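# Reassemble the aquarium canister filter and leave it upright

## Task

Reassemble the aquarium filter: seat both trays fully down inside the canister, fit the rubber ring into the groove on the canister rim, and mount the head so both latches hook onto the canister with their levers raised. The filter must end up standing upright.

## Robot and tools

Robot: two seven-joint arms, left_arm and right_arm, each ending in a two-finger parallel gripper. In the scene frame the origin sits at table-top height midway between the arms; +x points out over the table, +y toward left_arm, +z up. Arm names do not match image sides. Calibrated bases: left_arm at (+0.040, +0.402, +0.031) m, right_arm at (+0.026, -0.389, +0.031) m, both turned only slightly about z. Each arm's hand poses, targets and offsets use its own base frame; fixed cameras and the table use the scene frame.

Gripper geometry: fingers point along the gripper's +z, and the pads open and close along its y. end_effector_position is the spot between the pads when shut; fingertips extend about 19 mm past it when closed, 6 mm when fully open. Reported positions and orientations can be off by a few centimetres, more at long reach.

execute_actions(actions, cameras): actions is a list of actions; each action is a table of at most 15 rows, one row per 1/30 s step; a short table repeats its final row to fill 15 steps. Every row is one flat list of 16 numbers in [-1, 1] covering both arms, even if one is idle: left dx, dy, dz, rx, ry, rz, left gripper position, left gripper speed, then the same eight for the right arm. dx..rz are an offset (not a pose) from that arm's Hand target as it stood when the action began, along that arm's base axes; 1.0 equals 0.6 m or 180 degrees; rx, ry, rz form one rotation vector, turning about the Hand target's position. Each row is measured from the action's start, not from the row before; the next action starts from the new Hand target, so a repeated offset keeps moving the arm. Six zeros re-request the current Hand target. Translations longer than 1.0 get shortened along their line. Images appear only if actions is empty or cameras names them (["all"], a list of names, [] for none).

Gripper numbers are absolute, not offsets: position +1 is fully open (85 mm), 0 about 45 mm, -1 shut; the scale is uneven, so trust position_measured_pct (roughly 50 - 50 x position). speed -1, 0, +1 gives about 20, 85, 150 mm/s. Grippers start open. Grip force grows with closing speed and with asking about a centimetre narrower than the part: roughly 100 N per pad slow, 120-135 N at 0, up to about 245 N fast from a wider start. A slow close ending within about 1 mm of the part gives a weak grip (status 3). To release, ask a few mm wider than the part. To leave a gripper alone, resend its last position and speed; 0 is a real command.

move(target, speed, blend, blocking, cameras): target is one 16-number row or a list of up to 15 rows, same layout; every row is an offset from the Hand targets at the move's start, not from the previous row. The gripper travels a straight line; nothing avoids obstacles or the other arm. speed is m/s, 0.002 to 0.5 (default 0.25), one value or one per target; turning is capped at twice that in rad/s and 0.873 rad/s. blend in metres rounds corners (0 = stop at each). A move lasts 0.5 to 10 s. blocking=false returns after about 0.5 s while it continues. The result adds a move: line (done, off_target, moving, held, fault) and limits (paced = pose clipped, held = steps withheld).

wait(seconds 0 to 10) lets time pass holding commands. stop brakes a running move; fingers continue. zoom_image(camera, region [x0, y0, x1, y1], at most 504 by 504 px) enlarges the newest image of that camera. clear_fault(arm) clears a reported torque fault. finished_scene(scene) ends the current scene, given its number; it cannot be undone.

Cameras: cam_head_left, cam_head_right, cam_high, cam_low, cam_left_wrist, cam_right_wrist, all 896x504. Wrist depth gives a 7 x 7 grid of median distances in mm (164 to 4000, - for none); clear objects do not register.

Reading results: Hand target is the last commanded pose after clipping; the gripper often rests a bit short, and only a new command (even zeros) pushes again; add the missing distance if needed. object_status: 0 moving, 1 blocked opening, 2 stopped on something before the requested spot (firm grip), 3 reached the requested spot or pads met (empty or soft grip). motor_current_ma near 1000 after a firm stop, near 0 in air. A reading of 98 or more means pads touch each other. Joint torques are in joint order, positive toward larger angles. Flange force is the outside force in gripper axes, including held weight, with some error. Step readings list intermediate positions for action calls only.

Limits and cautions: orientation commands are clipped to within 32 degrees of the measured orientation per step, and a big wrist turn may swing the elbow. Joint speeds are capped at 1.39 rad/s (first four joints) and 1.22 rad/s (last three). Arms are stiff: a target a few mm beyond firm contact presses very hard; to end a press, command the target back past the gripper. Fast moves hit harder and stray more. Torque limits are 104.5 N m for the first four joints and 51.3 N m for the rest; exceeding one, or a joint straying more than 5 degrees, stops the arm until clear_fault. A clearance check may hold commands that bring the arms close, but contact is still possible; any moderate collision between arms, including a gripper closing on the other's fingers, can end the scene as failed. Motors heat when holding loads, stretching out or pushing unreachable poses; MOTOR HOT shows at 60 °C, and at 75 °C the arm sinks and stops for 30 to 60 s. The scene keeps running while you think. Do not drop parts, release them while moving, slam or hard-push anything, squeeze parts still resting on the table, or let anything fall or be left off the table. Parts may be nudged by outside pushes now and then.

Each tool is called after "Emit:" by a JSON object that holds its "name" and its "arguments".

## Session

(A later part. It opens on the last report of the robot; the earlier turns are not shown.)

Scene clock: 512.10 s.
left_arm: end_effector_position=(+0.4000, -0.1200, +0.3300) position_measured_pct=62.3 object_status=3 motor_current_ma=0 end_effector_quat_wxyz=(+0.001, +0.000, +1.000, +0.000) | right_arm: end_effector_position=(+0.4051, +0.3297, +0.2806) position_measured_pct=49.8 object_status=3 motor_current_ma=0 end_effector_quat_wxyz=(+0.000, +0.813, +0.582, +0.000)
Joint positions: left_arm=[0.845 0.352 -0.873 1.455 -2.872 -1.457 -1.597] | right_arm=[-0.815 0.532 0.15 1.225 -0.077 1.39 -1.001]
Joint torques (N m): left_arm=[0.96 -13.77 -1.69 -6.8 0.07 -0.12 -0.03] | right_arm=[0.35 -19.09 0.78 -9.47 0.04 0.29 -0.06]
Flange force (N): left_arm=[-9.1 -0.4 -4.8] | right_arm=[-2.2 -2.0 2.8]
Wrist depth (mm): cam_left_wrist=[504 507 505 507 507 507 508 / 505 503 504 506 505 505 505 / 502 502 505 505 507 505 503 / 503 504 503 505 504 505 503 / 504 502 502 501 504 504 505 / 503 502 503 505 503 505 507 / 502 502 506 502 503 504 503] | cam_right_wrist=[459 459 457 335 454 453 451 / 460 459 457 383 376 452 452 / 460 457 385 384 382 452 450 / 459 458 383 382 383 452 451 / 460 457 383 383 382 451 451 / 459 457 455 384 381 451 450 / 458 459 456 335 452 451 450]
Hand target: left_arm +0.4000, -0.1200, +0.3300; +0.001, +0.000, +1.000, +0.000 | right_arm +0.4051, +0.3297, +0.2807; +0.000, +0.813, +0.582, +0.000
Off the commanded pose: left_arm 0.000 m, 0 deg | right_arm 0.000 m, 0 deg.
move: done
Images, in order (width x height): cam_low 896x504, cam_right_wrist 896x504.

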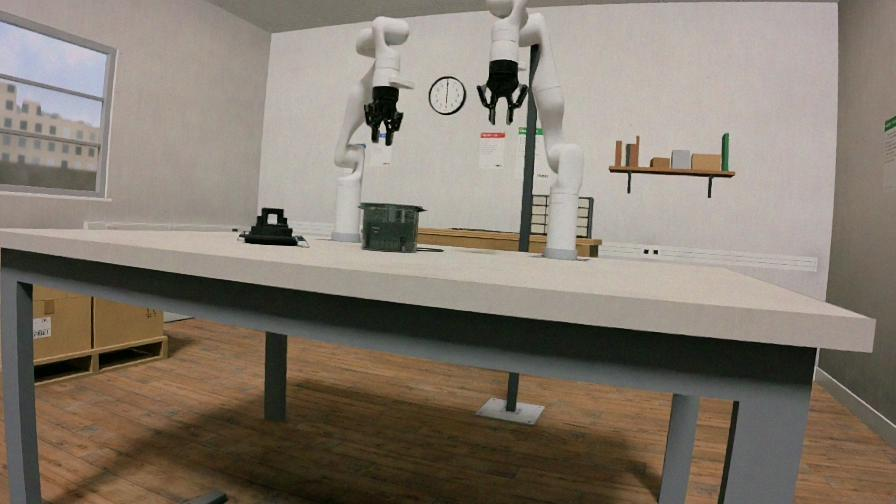

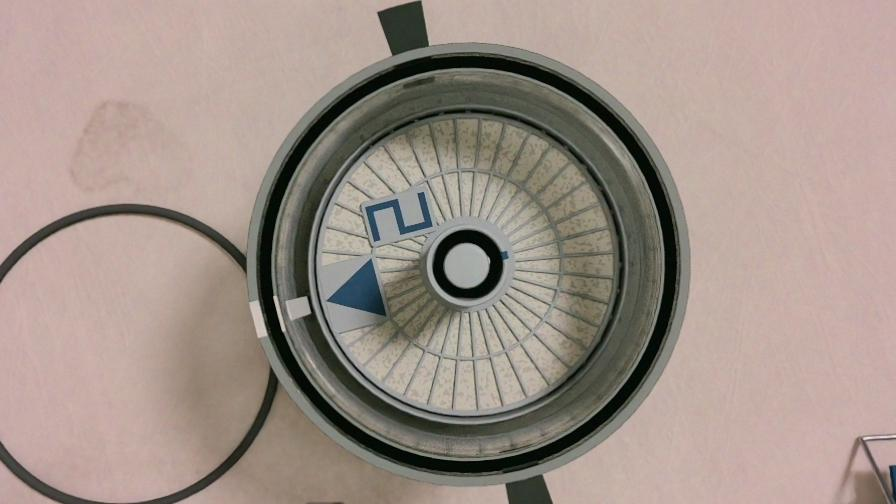

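Emit:
{"name": "move", "arguments": {"target": [-0.2233,-0.4667,-0.05,0,0,0,-0.25,-1,-0.125,-0.383,0.082,0,0,-0.3956,0.0,-1], "speed": 0.2, "cameras": ["cam_left_wrist","cam_head_left"]}}

Scene clock: 559.77 s.
left_arm: end_effector_position=(+0.2660, -0.4000, +0.3000) position_measured_pct=62.3 object_status=3 motor_current_ma=0 end_effector_quat_wxyz=(+0.001, +0.000, +1.000, +0.000) | right_arm: end_effector_position=(+0.3301, +0.0999, +0.3299) position_measured_pct=49.8 object_status=3 motor_current_ma=0 end_effector_quat_wxyz=(+0.000, +1.000, -0.001, +0.000)
Joint positions: left_arm=[1.381 0.499 -0.745 1.32 -2.809 -1.446 -0.911] | right_arm=[-0.769 0.083 0.445 1.699 -0.037 1.367 -1.89]
Joint torques (N m): left_arm=[1.03 -17.58 -2.02 -6.62 0.08 -0.14 -0.03] | right_arm=[0.32 -9.39 0.34 -9.48 0.05 0.15 -0.23]
Flange force (N): left_arm=[-7.2 -7.0 -4.5] | right_arm=[-1.6 0.7 2.5]
Wrist depth (mm): cam_left_wrist=[474 476 474 475 475 475 475 / 473 475 476 475 475 476 477 / 473 474 476 474 477 475 477 / 473 474 473 474 474 474 474 / 475 474 473 475 475 473 475 / 473 474 474 472 475 473 474 / 472 472 472 474 475 474 473] | cam_right_wrist=[509 508 507 484 483 502 502 / 492 508 507 506 505 502 501 / 438 509 507 506 504 503 502 / 484 507 507 505 503 502 501 / 508 509 505 505 504 503 501 / 508 507 505 505 503 502 500 / 508 507 504 504 503 501 501]
Hand target: left_arm +0.2660, -0.4000, +0.3000; +0.001, +0.000, +1.000, +0.000 | right_arm +0.3301, +0.0998, +0.3299; +0.000, +1.000, -0.001, +0.000
Off the commanded pose: left_arm 0.000 m, 0 deg | right_arm 0.000 m, 0 deg.
move: done
Images, in order (width x height): cam_head_left 896x504, cam_left_wrist 896x504.

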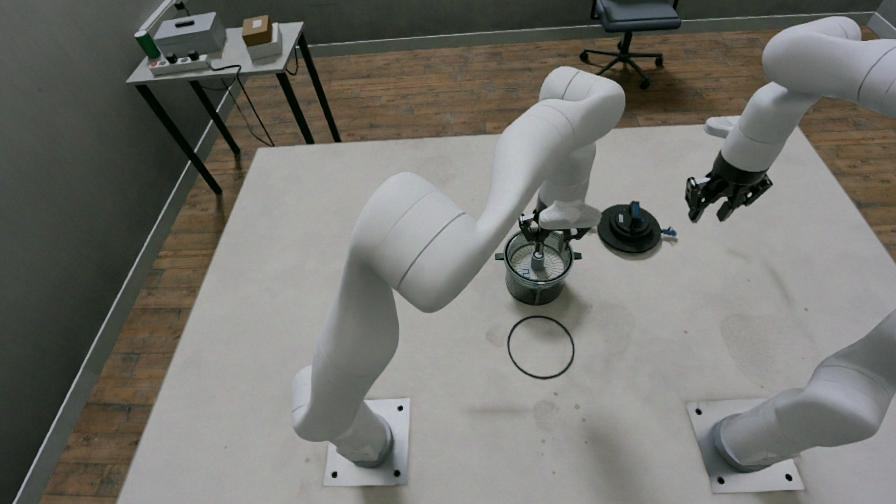

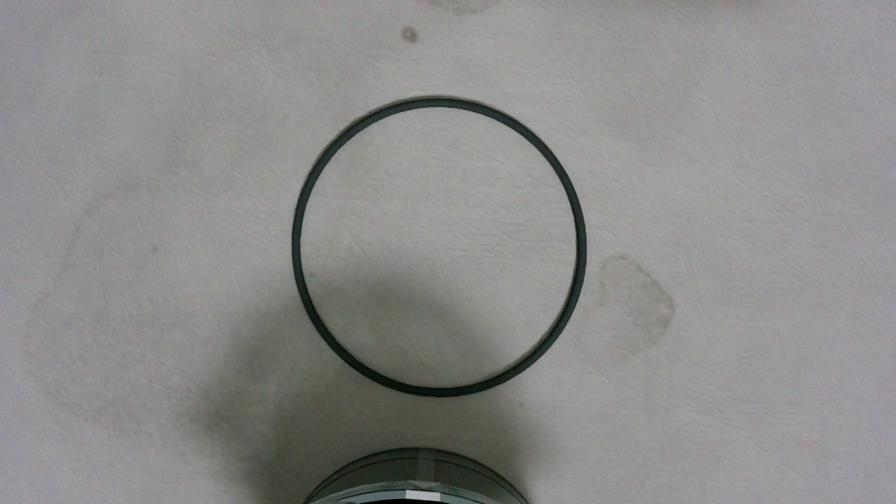

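Emit:
{"name": "move", "arguments": {"target": [0.1483,0,0.3,0,0,0,-0.25,-1,0,0,0,0,0,0,0.0,-1], "speed": 0.2, "cameras": ["cam_left_wrist","cam_head_left"]}}

Scene clock: 611.33 s.
left_arm: end_effector_position=(+0.3547, -0.3997, +0.4795) position_measured_pct=62.3 object_status=3 motor_current_ma=0 end_effector_quat_wxyz=(+0.020, +0.000, +1.000, -0.020) | right_arm: end_effector_position=(+0.3301, +0.0998, +0.3299) position_measured_pct=49.8 object_status=3 motor_current_ma=0 end_effector_quat_wxyz=(+0.000, +1.000, -0.001, +0.000)
Joint positions: left_arm=[0.907 0.65 -0.498 0.365 -2.781 -2.1 -0.867] | right_arm=[-0.769 0.083 0.445 1.699 -0.037 1.367 -1.89]
Joint torques (N m): left_arm=[0.96 -20.93 -0.11 -5.38 0.12 0.07 -0.03] | right_arm=[0.4 -9.29 0.32 -9.49 0.08 0.12 -0.08]
Flange force (N): left_arm=no reading | right_arm=[-2.3 0.3 2.4]
Wrist depth (mm): cam_left_wrist=[659 654 647 642 639 636 634 / 658 652 649 646 642 639 639 / 657 656 651 646 648 641 634 / 660 653 654 647 643 641 637 / 662 658 656 578 647 641 641 / 662 657 656 581 577 645 642 / 646 659 657 585 651 646 643] | cam_right_wrist=[510 508 507 484 482 503 502 / 494 508 507 506 505 502 502 / 437 507 507 505 505 503 501 / 485 508 507 505 504 502 502 / 508 508 507 505 503 501 501 / 508 508 507 505 503 503 500 / 508 507 506 505 504 504 501]
Hand target: left_arm +0.3550, -0.4000, +0.4800; +0.001, +0.000, +1.000, +0.000 | right_arm +0.3301, +0.0998, +0.3299; +0.000, +1.000, -0.001, +0.000
Off the commanded pose: left_arm 0.001 m, 3 deg | right_arm 0.000 m, 0 deg.
joint sent to its limit (left arm) — joint 6 (wrist pitch), lower limit. The joint targets are off in orientation, not in position.
move: off_target (left_arm)
Images, in order (width x height): cam_head_left 896x504, cam_left_wrist 896x504.

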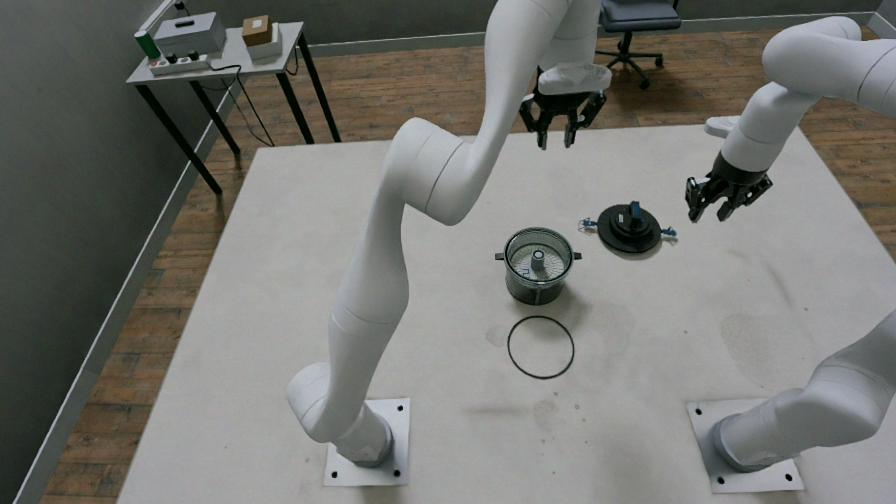

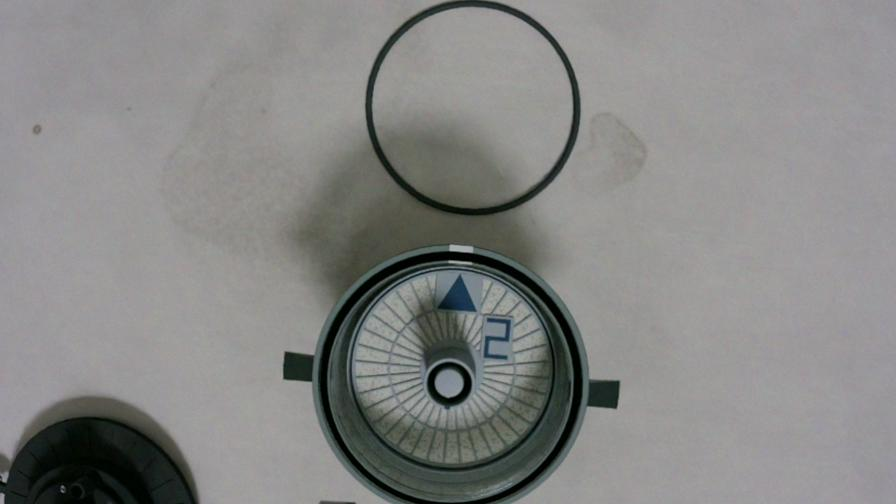

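Emit:
{"name": "move", "arguments": {"target": [0.075,0.4667,-0.25,0,0,0,-0.25,-1,0,0,0,0,0,0,0.0,-1], "speed": 0.2}}

Emit:
{"name": "move", "arguments": {"target": [0,0,0,0,0,0,-0.25,-1,-0.15,0.4837,0,0,0,0,0.0,-1], "speed": 0.2, "cameras": ["cam_right_wrist","cam_head_left"]}}

Scene clock: 629.93 s.
left_arm: end_effector_position=(+0.4000, -0.1200, +0.3301) position_measured_pct=62.3 object_status=3 motor_current_ma=0 end_effector_quat_wxyz=(+0.001, +0.000, +1.000, +0.000) | right_arm: end_effector_position=(+0.3301, +0.0998, +0.3299) position_measured_pct=49.8 object_status=3 motor_current_ma=0 end_effector_quat_wxyz=(+0.000, +1.000, -0.001, +0.000)
Joint positions: left_arm=[0.717 0.31 -0.668 1.46 -2.949 -1.436 -1.524] | right_arm=[-0.769 0.083 0.445 1.699 -0.037 1.367 -1.89]
Joint torques (N m): left_arm=[1.11 -14.14 -0.93 -6.93 0.06 -0.15 -0.04] | right_arm=[0.36 -9.3 0.35 -9.45 0.06 0.12 -0.08]
Flange force (N): left_arm=[-8.9 0.0 -4.7] | right_arm=[-2.1 0.3 2.3]
Wrist depth (mm): cam_left_wrist=[506 506 506 507 507 505 506 / 505 503 506 505 506 506 505 / 504 504 502 505 506 507 508 / 505 505 505 505 505 505 504 / 502 502 504 503 505 503 505 / 502 503 502 503 505 502 505 / 502 503 502 505 502 503 505] | cam_right_wrist=[510 508 507 483 483 502 502 / 492 508 505 506 505 502 502 / 437 507 507 505 504 502 502 / 484 508 506 505 504 503 501 / 510 507 506 505 503 502 502 / 510 507 507 505 504 503 500 / 507 507 507 504 503 502 499]
Hand target: left_arm +0.4000, -0.1200, +0.3301; +0.001, +0.000, +1.000, +0.000 | right_arm +0.3301, +0.0998, +0.3299; +0.000, +1.000, -0.001, +0.000
Off the commanded pose: left_arm 0.000 m, 0 deg | right_arm 0.000 m, 0 deg.
move: done

Scene clock: 631.93 s.
left_arm: end_effector_position=(+0.4000, -0.1200, +0.3300) position_measured_pct=62.3 object_status=3 motor_current_ma=0 end_effector_quat_wxyz=(+0.001, +0.000, +1.000, +0.000) | right_arm: end_effector_position=(+0.2401, +0.3900, +0.3299) position_measured_pct=49.8 object_status=3 motor_current_ma=0 end_effector_quat_wxyz=(+0.000, +1.000, -0.001, +0.000)
Joint positions: left_arm=[0.716 0.31 -0.668 1.46 -2.949 -1.436 -1.524] | right_arm=[-1.203 0.355 0.194 1.347 -0.067 1.446 -2.585]
Joint torques (N m): left_arm=[0.95 -14.17 -0.98 -6.92 0.08 -0.13 -0.02] | right_arm=[0.32 -15.72 0.73 -9.05 0.14 0.23 -0.08]
Flange force (N): left_arm=[-8.8 -0.3 -4.8] | right_arm=[-0.7 0.4 1.3]
Wrist depth (mm): cam_left_wrist=[506 504 506 507 506 505 508 / 505 503 507 505 503 507 508 / 506 504 503 503 506 504 507 / 505 502 505 506 506 504 506 / 502 502 503 503 504 506 506 / 502 503 504 503 504 503 504 / 501 500 502 503 501 503 502] | cam_right_wrist=[508 508 435 432 432 503 502 / 509 506 507 432 431 503 503 / 508 507 505 506 503 503 501 / 508 506 507 504 503 503 502 / 508 507 505 504 502 501 500 / 508 505 505 504 503 502 500 / 507 506 504 503 503 502 501]
Hand target: left_arm +0.4000, -0.1200, +0.3300; +0.001, +0.000, +1.000, +0.000 | right_arm +0.2401, +0.3900, +0.3298; +0.000, +1.000, -0.001, +0.000
Off the commanded pose: left_arm 0.000 m, 0 deg | right_arm 0.000 m, 0 deg.
move: done
Images, in order (width x height): cam_head_left 896x504, cam_right_wrist 896x504.

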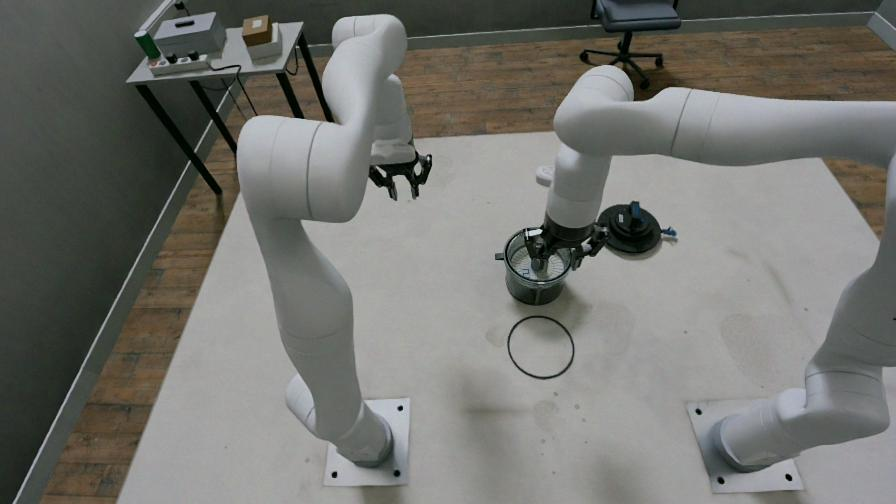

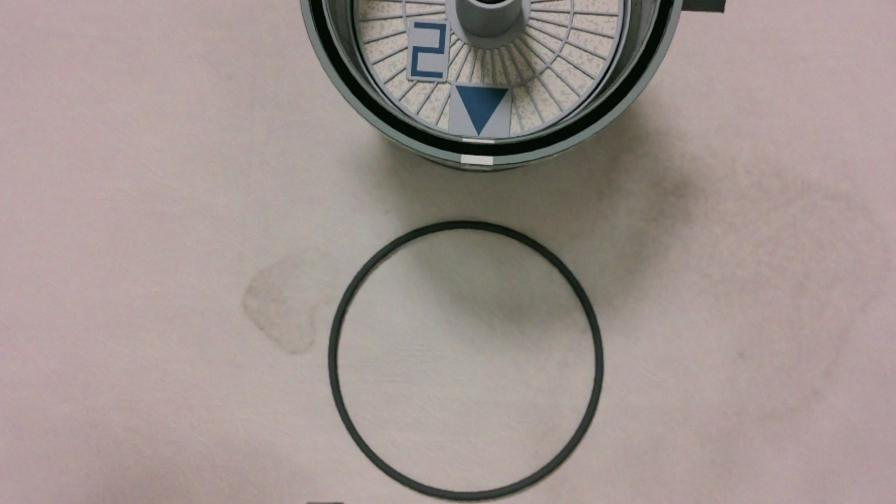

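Emit:
{"name": "move", "arguments": {"target": [-0.3272,-0.3453,-0.3333,0,0,0,-0.45,-1,-0.0043,-0.13,-0.3333,0,0,0,-0.45,-1], "speed": 0.2, "cameras": ["cam_left_wrist","cam_right_wrist","cam_head_left","cam_head_right"]}}

Scene clock: 665.90 s.
left_arm: end_effector_position=(+0.2037, -0.3271, +0.1301) position_measured_pct=72.7 object_status=3 motor_current_ma=0 end_effector_quat_wxyz=(+0.001, +0.000, +1.000, +0.000) | right_arm: end_effector_position=(+0.2375, +0.3121, +0.1299) position_measured_pct=72.7 object_status=3 motor_current_ma=0 end_effector_quat_wxyz=(+0.000, +1.000, -0.001, +0.000)
Joint positions: left_arm=[1.296 0.447 -0.462 1.961 -2.868 -0.793 -0.891] | right_arm=[-1.113 0.43 0.174 1.956 -0.105 0.764 -2.451]
Joint torques (N m): left_arm=[0.99 -14.76 -0.81 -4.35 0.1 -0.19 -0.02] | right_arm=[0.35 -14.38 0.79 -6.61 0.13 0.19 -0.12]
Flange force (N): left_arm=[-5.7 -4.4 -1.1] | right_arm=[-1.4 1.0 1.4]
Wrist depth (mm): cam_left_wrist=[306 305 306 306 305 307 307 / 305 306 306 306 306 307 307 / 306 305 306 306 306 306 307 / 305 305 306 306 306 306 307 / 305 305 305 305 306 306 305 / 305 305 305 305 305 305 306 / 305 305 305 305 305 305 305] | cam_right_wrist=[187 186 261 306 305 305 304 / 308 308 307 306 305 304 304 / 308 308 306 306 305 305 304 / 308 307 306 306 305 304 304 / 307 307 306 305 304 304 303 / 308 307 306 306 304 304 303 / 307 307 306 305 305 304 303]
Hand target: left_arm +0.2037, -0.3272, +0.1301; +0.001, +0.000, +1.000, +0.000 | right_arm +0.2375, +0.3121, +0.1299; +0.000, +1.000, -0.001, +0.000
Off the commanded pose: left_arm 0.000 m, 0 deg | right_arm 0.000 m, 0 deg.
move: done
Images, in order (width x height): cam_head_left 896x504, cam_head_right 896x504, cam_left_wrist 896x504, cam_right_wrist 896x504.

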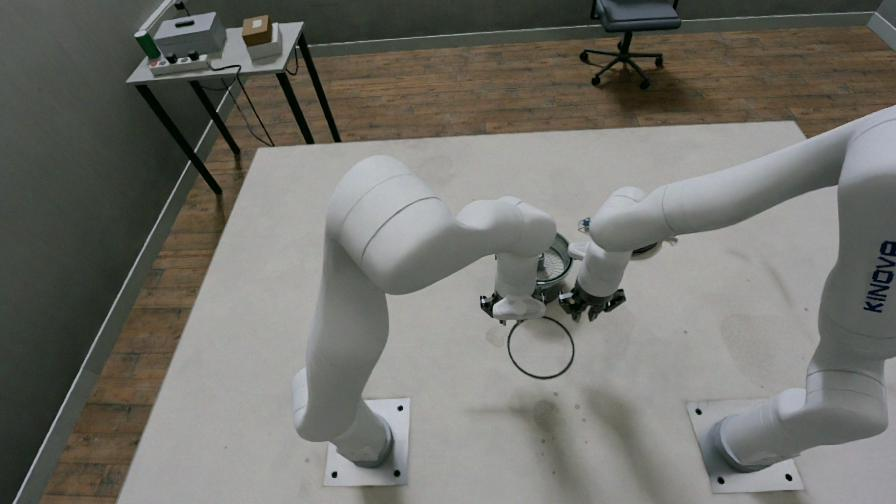

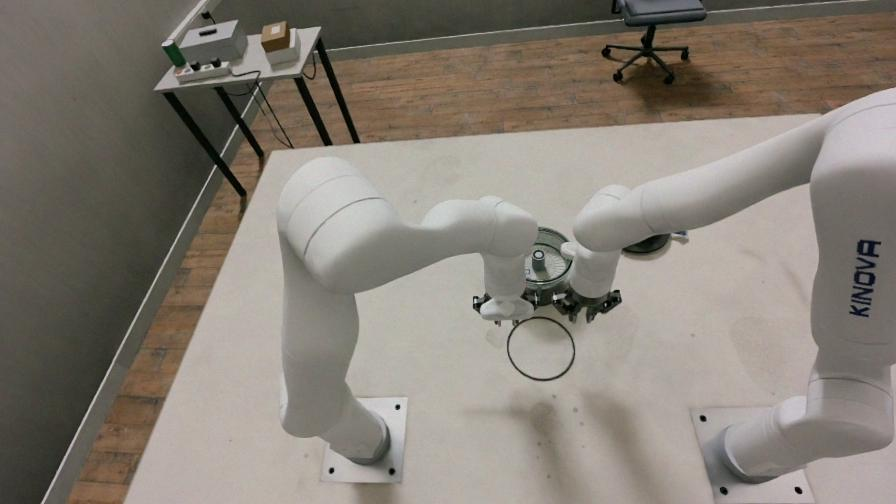

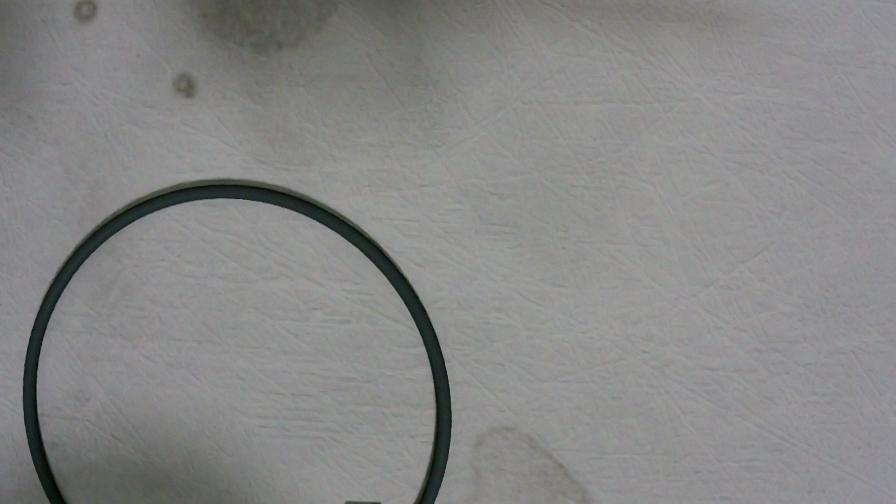

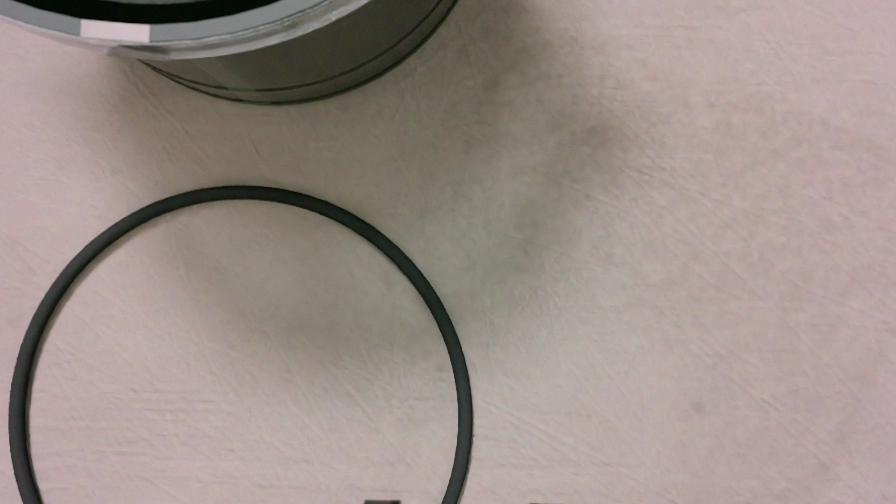

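Emit:
{"name": "move", "arguments": {"target": [[-0.0053,-0.0032,-0.1,0,0,0,-0.45,-1,0.0043,-0.0007,-0.1,0,0,0,-0.45,-1],[-0.0053,-0.0032,-0.215,0,0,0,-0.45,-1,0.0043,-0.0007,-0.215,0,0,0,-0.45,-1]], "speed": [0.1,0.06], "blend": 0.005, "cameras": ["cam_left_wrist","cam_right_wrist","cam_head_left"]}}

Scene clock: 696.40 s.
left_arm: end_effector_position=(+0.2005, -0.3291, +0.0011) position_measured_pct=72.7 object_status=3 motor_current_ma=0 end_effector_quat_wxyz=(+0.001, +0.000, +1.000, +0.000) | right_arm: end_effector_position=(+0.2401, +0.3117, +0.0009) position_measured_pct=72.7 object_status=3 motor_current_ma=0 end_effector_quat_wxyz=(+0.000, +1.000, -0.001, +0.000)
Joint positions: left_arm=[1.167 0.718 -0.287 2.065 -2.668 -0.419 -1.059] | right_arm=[-1.048 0.715 0.098 2.049 -0.171 0.386 -2.386]
Joint torques (N m): left_arm=[0.82 -17.25 -0.8 -1.41 0.05 -0.03 -0.01] | right_arm=[0.33 -16.23 0.82 -4.13 0.1 0.13 -0.07]
Flange force (N): left_arm=[-5.5 -4.8 1.6] | right_arm=[-2.6 2.0 0.0]
Wrist depth (mm): cam_left_wrist=[177 177 177 177 178 178 178 / 177 177 177 177 177 177 177 / 177 177 177 177 177 178 177 / 177 177 177 177 177 178 177 / 177 177 177 177 177 177 177 / 176 177 177 177 177 177 177 / 176 177 176 177 177 177 177] | cam_right_wrist=[179 178 178 177 177 177 176 / 179 178 178 177 177 176 176 / 178 178 178 177 177 176 176 / 178 178 177 177 177 176 176 / 178 178 177 177 177 176 176 / 178 178 177 177 176 176 176 / 178 178 177 177 176 176 176]
Hand target: left_arm +0.2005, -0.3291, +0.0011; +0.001, +0.000, +1.000, +0.000 | right_arm +0.2401, +0.3116, +0.0009; +0.000, +1.000, -0.001, +0.000
Off the commanded pose: left_arm 0.000 m, 0 deg | right_arm 0.000 m, 0 deg.
move: done
Images, in order (width x height): cam_head_left 896x504, cam_left_wrist 896x504, cam_right_wrist 896x504.

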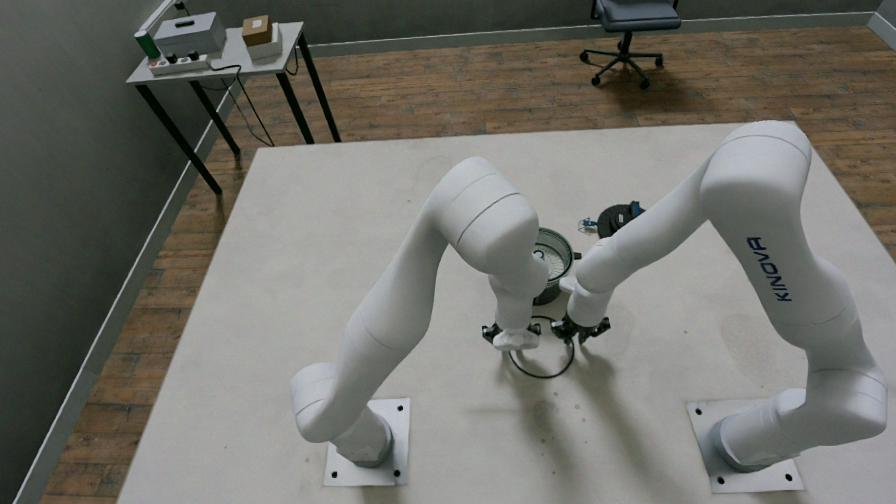

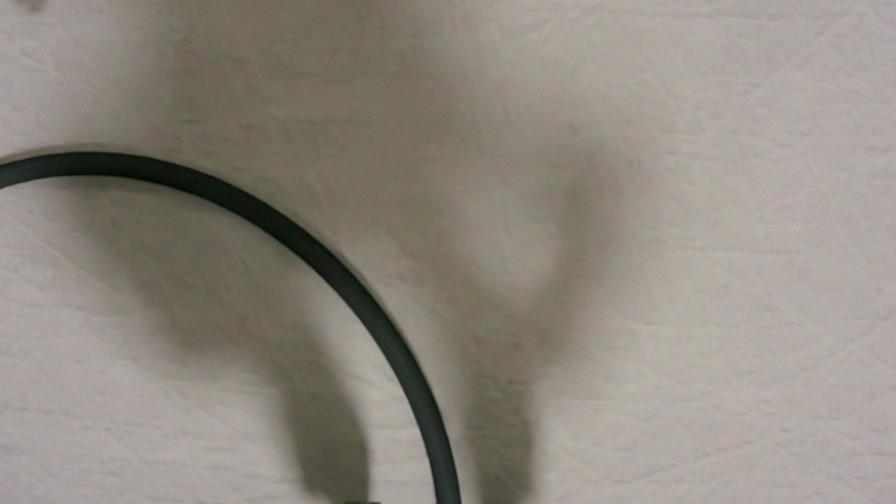

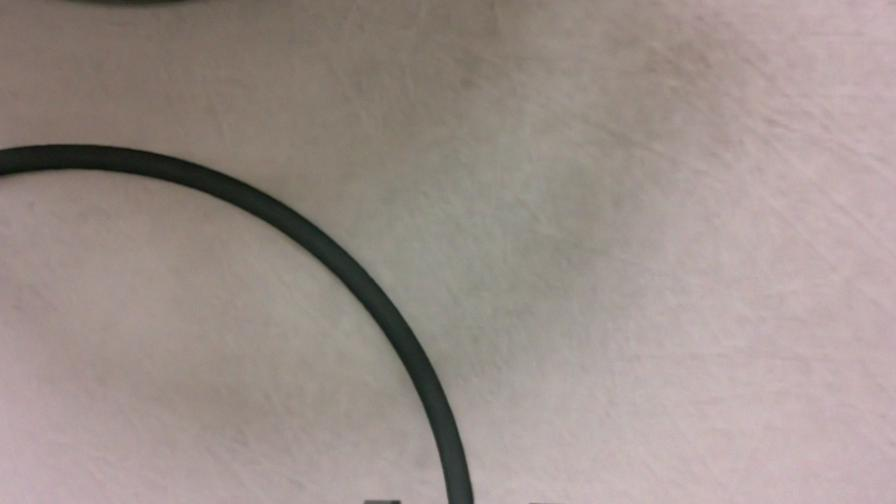

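Emit:
{"name": "move", "arguments": {"target": [[0,0,-0.0145,0,0,0,-0.45,-1,0,0,-0.0145,0,0,0,-0.45,-1]], "speed": [0.02]}}

Scene clock: 702.30 s.
left_arm: end_effector_position=(+0.2005, -0.3291, -0.0076) position_measured_pct=72.7 object_status=3 motor_current_ma=0 end_effector_quat_wxyz=(+0.001, +0.000, +1.000, +0.000) | right_arm: end_effector_position=(+0.2401, +0.3117, -0.0078) position_measured_pct=72.7 object_status=3 motor_current_ma=0 end_effector_quat_wxyz=(+0.000, +1.000, -0.001, +0.000)
Joint positions: left_arm=[1.155 0.738 -0.271 2.067 -2.657 -0.395 -1.07] | right_arm=[-1.043 0.736 0.092 2.05 -0.174 0.362 -2.383]
Joint torques (N m): left_arm=[0.9 -17.07 -0.45 -1.23 0.1 -0.1 -0.04] | right_arm=[0.37 -16.43 0.82 -3.97 0.06 0.1 -0.06]
Flange force (N): left_arm=[-5.4 -4.5 0.6] | right_arm=[-2.7 1.9 0.0]
Wrist depth (mm): cam_left_wrist=[169 169 169 169 169 169 169 / 168 168 169 169 169 169 169 / 168 168 168 169 169 169 169 / 168 168 168 168 168 169 169 / 168 168 168 168 168 168 168 / 168 168 168 168 168 168 168 / 168 168 168 168 168 168 168] | cam_right_wrist=[170 170 169 169 168 168 168 / 170 169 169 168 168 168 167 / 169 169 169 168 168 168 167 / 170 169 169 168 168 168 167 / 169 169 169 168 168 168 167 / 169 169 169 168 168 168 167 / 169 169 169 168 168 167 167]
Hand target: left_arm +0.2005, -0.3291, -0.0076; +0.001, +0.000, +1.000, +0.000 | right_arm +0.2401, +0.3116, -0.0078; +0.000, +1.000, -0.001, +0.000
Off the commanded pose: left_arm 0.000 m, 0 deg | right_arm 0.000 m, 0 deg.
move: done

Emit:
{"name": "move", "arguments": {"target": [[0,0,-0.003,0,0,0,-0.45,-1,0,0,-0.003,0,0,0,-0.45,-1]], "speed": [0.01]}}

Emit:
{"name": "move", "arguments": {"target": [0,0,0,0,0,0,-0.8,-1,0,0,0,0,0,0,-0.8,-1], "speed": 0.01, "cameras": ["cam_left_wrist","cam_right_wrist"]}}

Scene clock: 710.30 s.
left_arm: end_effector_position=(+0.2005, -0.3291, -0.0094) position_measured_pct=72.7 object_status=3 motor_current_ma=0 end_effector_quat_wxyz=(+0.001, +0.000, +1.000, +0.000) | right_arm: end_effector_position=(+0.2401, +0.3116, -0.0096) position_measured_pct=72.7 object_status=3 motor_current_ma=0 end_effector_quat_wxyz=(+0.000, +1.000, -0.001, +0.000)
Joint positions: left_arm=[1.152 0.743 -0.267 2.068 -2.655 -0.389 -1.072] | right_arm=[-1.042 0.741 0.091 2.05 -0.175 0.358 -2.383]
Joint torques (N m): left_arm=[0.93 -17.32 -0.5 -1.14 0.07 -0.02 -0.04] | right_arm=[0.38 -16.65 0.76 -3.91 0.11 0.11 -0.07]
Flange force (N): left_arm=[-5.7 -4.8 1.1] | right_arm=[-2.6 1.7 0.5]
Wrist depth (mm): cam_left_wrist=[167 167 167 167 167 167 167 / 167 167 167 167 167 167 167 / - 167 167 167 167 167 167 / 167 166 166 167 167 167 167 / 166 166 166 167 166 167 167 / 166 166 166 166 166 167 167 / 166 166 166 166 166 166 166] | cam_right_wrist=[168 168 167 167 167 166 166 / 168 168 167 167 166 166 166 / 168 167 167 167 166 166 166 / 168 167 167 167 166 166 166 / 168 167 167 166 166 166 166 / 168 167 167 166 166 166 165 / 167 167 167 166 166 166 165]
Hand target: left_arm +0.2005, -0.3291, -0.0094; +0.001, +0.000, +1.000, +0.000 | right_arm +0.2401, +0.3116, -0.0096; +0.000, +1.000, -0.001, +0.000
Off the commanded pose: left_arm 0.000 m, 0 deg | right_arm 0.000 m, 0 deg.
move: done

Scene clock: 711.33 s.
left_arm: end_effector_position=(+0.2005, -0.3291, -0.0094) position_measured_pct=89.6 object_status=0 motor_current_ma=0 end_effector_quat_wxyz=(+0.001, +0.000, +1.000, +0.000) | right_arm: end_effector_position=(+0.2401, +0.3117, -0.0096) position_measured_pct=89.6 object_status=0 motor_current_ma=0 end_effector_quat_wxyz=(+0.000, +1.000, -0.001, +0.000)
Joint positions: left_arm=[1.152 0.743 -0.267 2.068 -2.655 -0.389 -1.072] | right_arm=[-1.042 0.741 0.091 2.05 -0.175 0.357 -2.383]
Joint torques (N m): left_arm=[0.96 -17.32 -0.51 -1.18 0.1 -0.12 -0.02] | right_arm=[0.39 -16.58 0.75 -3.89 0.11 0.13 -0.07]
Flange force (N): left_arm=[-5.6 -4.4 1.4] | right_arm=[-2.6 1.7 0.3]
Wrist depth (mm): cam_left_wrist=[167 167 167 167 167 167 167 / 166 167 167 167 167 167 167 / - 167 166 167 167 167 167 / 166 166 167 167 166 167 167 / 166 166 166 166 167 166 167 / 166 166 166 166 166 167 166 / 166 166 166 166 166 166 167] | cam_right_wrist=[168 168 167 167 166 166 166 / 168 167 167 167 167 166 166 / 168 167 167 167 166 166 166 / 168 167 167 167 166 166 165 / 168 167 167 167 166 166 165 / 168 167 167 166 166 166 165 / 167 167 167 166 166 166 165]
Hand target: left_arm +0.2005, -0.3291, -0.0094; +0.001, +0.000, +1.000, +0.000 | right_arm +0.2401, +0.3117, -0.0096; +0.000, +1.000, -0.001, +0.000
Off the commanded pose: left_arm 0.000 m, 0 deg | right_arm 0.000 m, 0 deg.
move: done
Images, in order (width x height): cam_left_wrist 896x504, cam_right_wrist 896x504.

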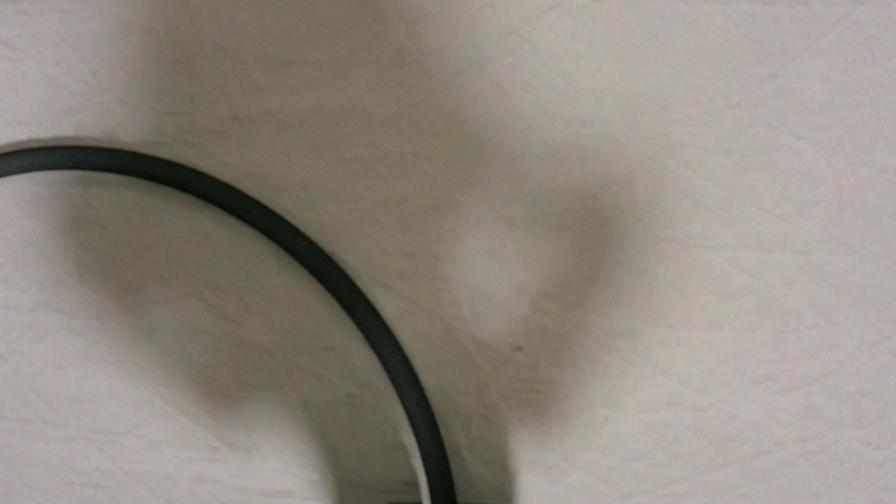

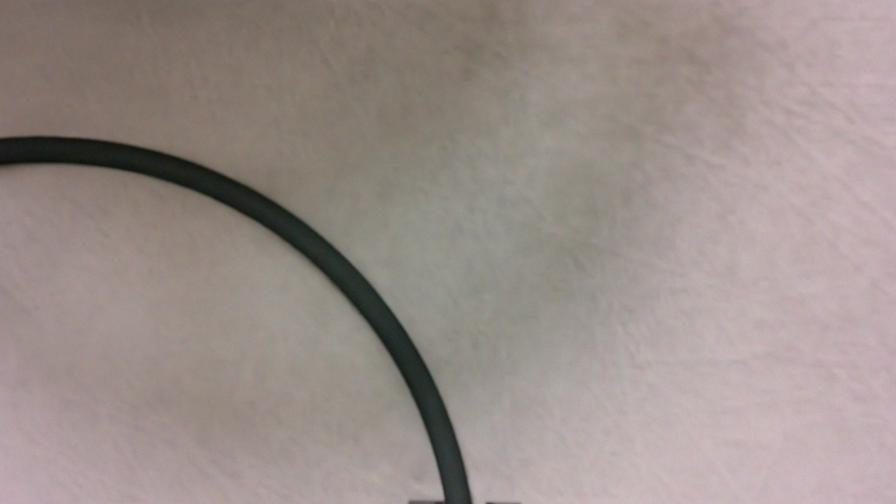

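Emit:
{"name": "move", "arguments": {"target": [0,0,0,0,0,0,-0.96,-1,0,0,0,0,0,0,-0.96,-1], "speed": 0.01}}

Emit:
{"name": "move", "arguments": {"target": [[0,0,0.01,0,0,0,-0.96,-1,0,0,0.01,0,0,0,-0.96,-1],[0,0,0.08,0,0,0,-0.96,-1,0,0,0.08,0,0,0,-0.96,-1]], "speed": [0.02,0.05], "cameras": ["cam_left_wrist","cam_right_wrist","cam_head_left"]}}

Scene clock: 721.30 s.
left_arm: end_effector_position=(+0.2005, -0.3291, -0.0094) position_measured_pct=97.4 object_status=0 motor_current_ma=1000 end_effector_quat_wxyz=(+0.001, +0.000, +1.000, +0.000) | right_arm: end_effector_position=(+0.2401, +0.3117, -0.0096) position_measured_pct=97.4 object_status=0 motor_current_ma=1000 end_effector_quat_wxyz=(+0.000, +1.000, -0.001, +0.000)
Joint positions: left_arm=[1.152 0.743 -0.267 2.068 -2.655 -0.389 -1.072] | right_arm=[-1.042 0.741 0.091 2.05 -0.175 0.357 -2.383]
Joint torques (N m): left_arm=[0.97 -16.58 -0.38 -0.97 0.09 -0.12 -0.04] | right_arm=[0.35 -15.65 0.68 -3.81 0.13 0.08 -0.07]
Flange force (N): left_arm=[-5.6 -4.5 -0.6] | right_arm=[-2.8 2.2 -2.1]
Wrist depth (mm): cam_left_wrist=[167 167 167 167 167 167 167 / 167 167 167 167 167 167 167 / - 166 167 167 167 167 167 / 166 167 167 167 167 167 167 / 166 166 167 166 167 167 167 / 166 166 166 166 167 167 167 / 166 166 166 166 167 166 167] | cam_right_wrist=[168 168 167 167 166 166 166 / 168 167 167 167 166 166 166 / 168 167 167 167 166 166 166 / 168 167 167 167 166 166 166 / 168 167 167 167 166 166 165 / 168 167 167 166 166 166 165 / 167 167 167 166 166 166 165]
Hand target: left_arm +0.2005, -0.3291, -0.0094; +0.001, +0.000, +1.000, +0.000 | right_arm +0.2401, +0.3117, -0.0096; +0.000, +1.000, -0.001, +0.000
Off the commanded pose: left_arm 0.000 m, 0 deg | right_arm 0.000 m, 0 deg.
move: done

Scene clock: 723.10 s.
left_arm: end_effector_position=(+0.2005, -0.3291, +0.0385) position_measured_pct=97.4 object_status=2 motor_current_ma=1000 end_effector_quat_wxyz=(+0.001, +0.000, +1.000, +0.000) | right_arm: end_effector_position=(+0.2401, +0.3117, +0.0384) position_measured_pct=97.4 object_status=2 motor_current_ma=1000 end_effector_quat_wxyz=(+0.000, +1.000, -0.001, +0.000)
Joint positions: left_arm=[1.216 0.633 -0.353 2.048 -2.724 -0.527 -1.01] | right_arm=[-1.067 0.625 0.125 2.035 -0.156 0.49 -2.4]
Joint torques (N m): left_arm=[0.89 -16.44 -0.81 -2.22 0.05 -0.1 -0.04] | right_arm=[0.34 -15.71 0.84 -4.91 0.11 0.23 -0.08]
Flange force (N): left_arm=[-5.6 -4.9 0.3] | right_arm=[-2.5 2.0 0.8]
Wrist depth (mm): cam_left_wrist=[214 215 215 215 215 215 215 / 215 214 215 214 215 215 215 / 214 214 215 215 215 215 215 / 214 214 214 215 214 215 215 / 214 214 214 214 214 214 215 / 214 214 214 214 214 214 215 / 214 214 214 214 214 214 214] | cam_right_wrist=[216 216 215 215 214 214 213 / 216 215 215 215 214 213 213 / 216 215 215 215 214 214 213 / 216 215 215 214 214 213 213 / 216 215 215 214 214 213 213 / 216 215 215 214 214 213 213 / 216 215 215 214 214 213 212]
Hand target: left_arm +0.2005, -0.3291, +0.0386; +0.001, +0.000, +1.000, +0.000 | right_arm +0.2401, +0.3117, +0.0384; +0.000, +1.000, -0.001, +0.000
Off the commanded pose: left_arm 0.000 m, 0 deg | right_arm 0.000 m, 0 deg.
move: done
Images, in order (width x height): cam_head_left 896x504, cam_left_wrist 896x504, cam_right_wrist 896x504.

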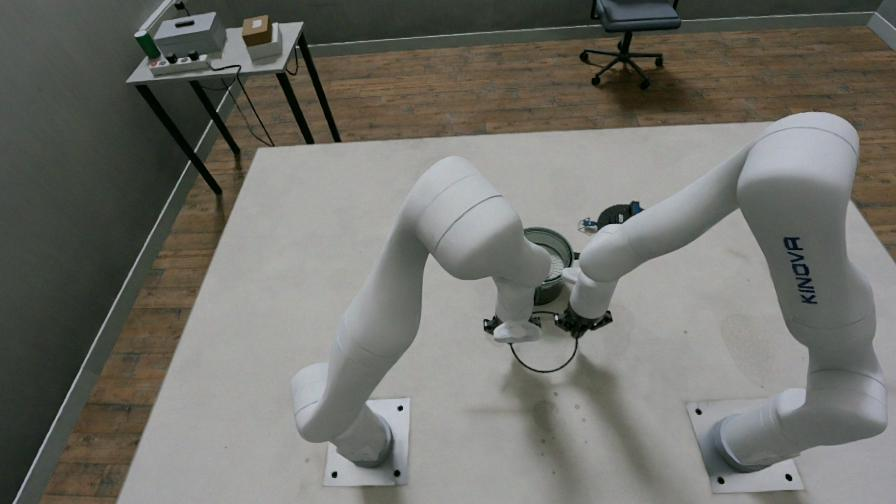

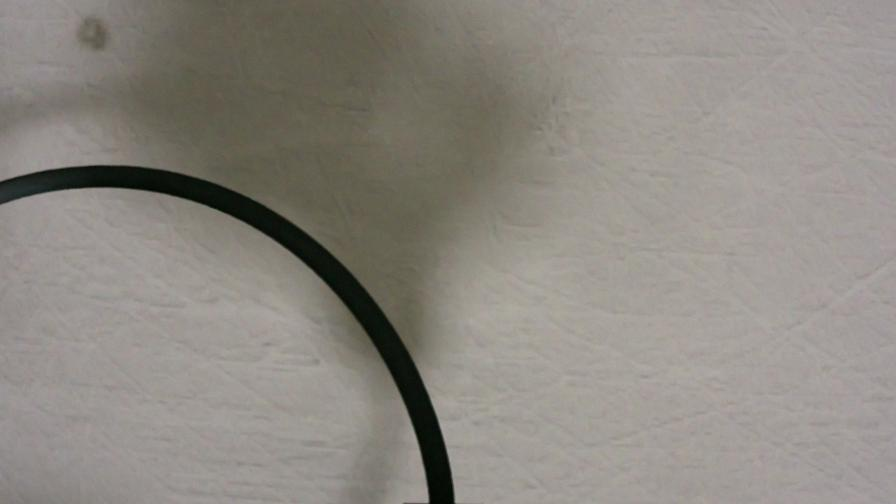

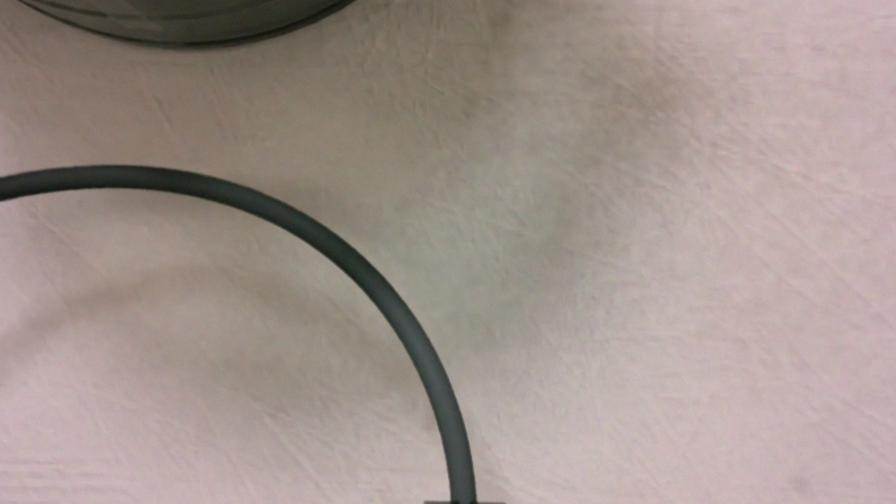

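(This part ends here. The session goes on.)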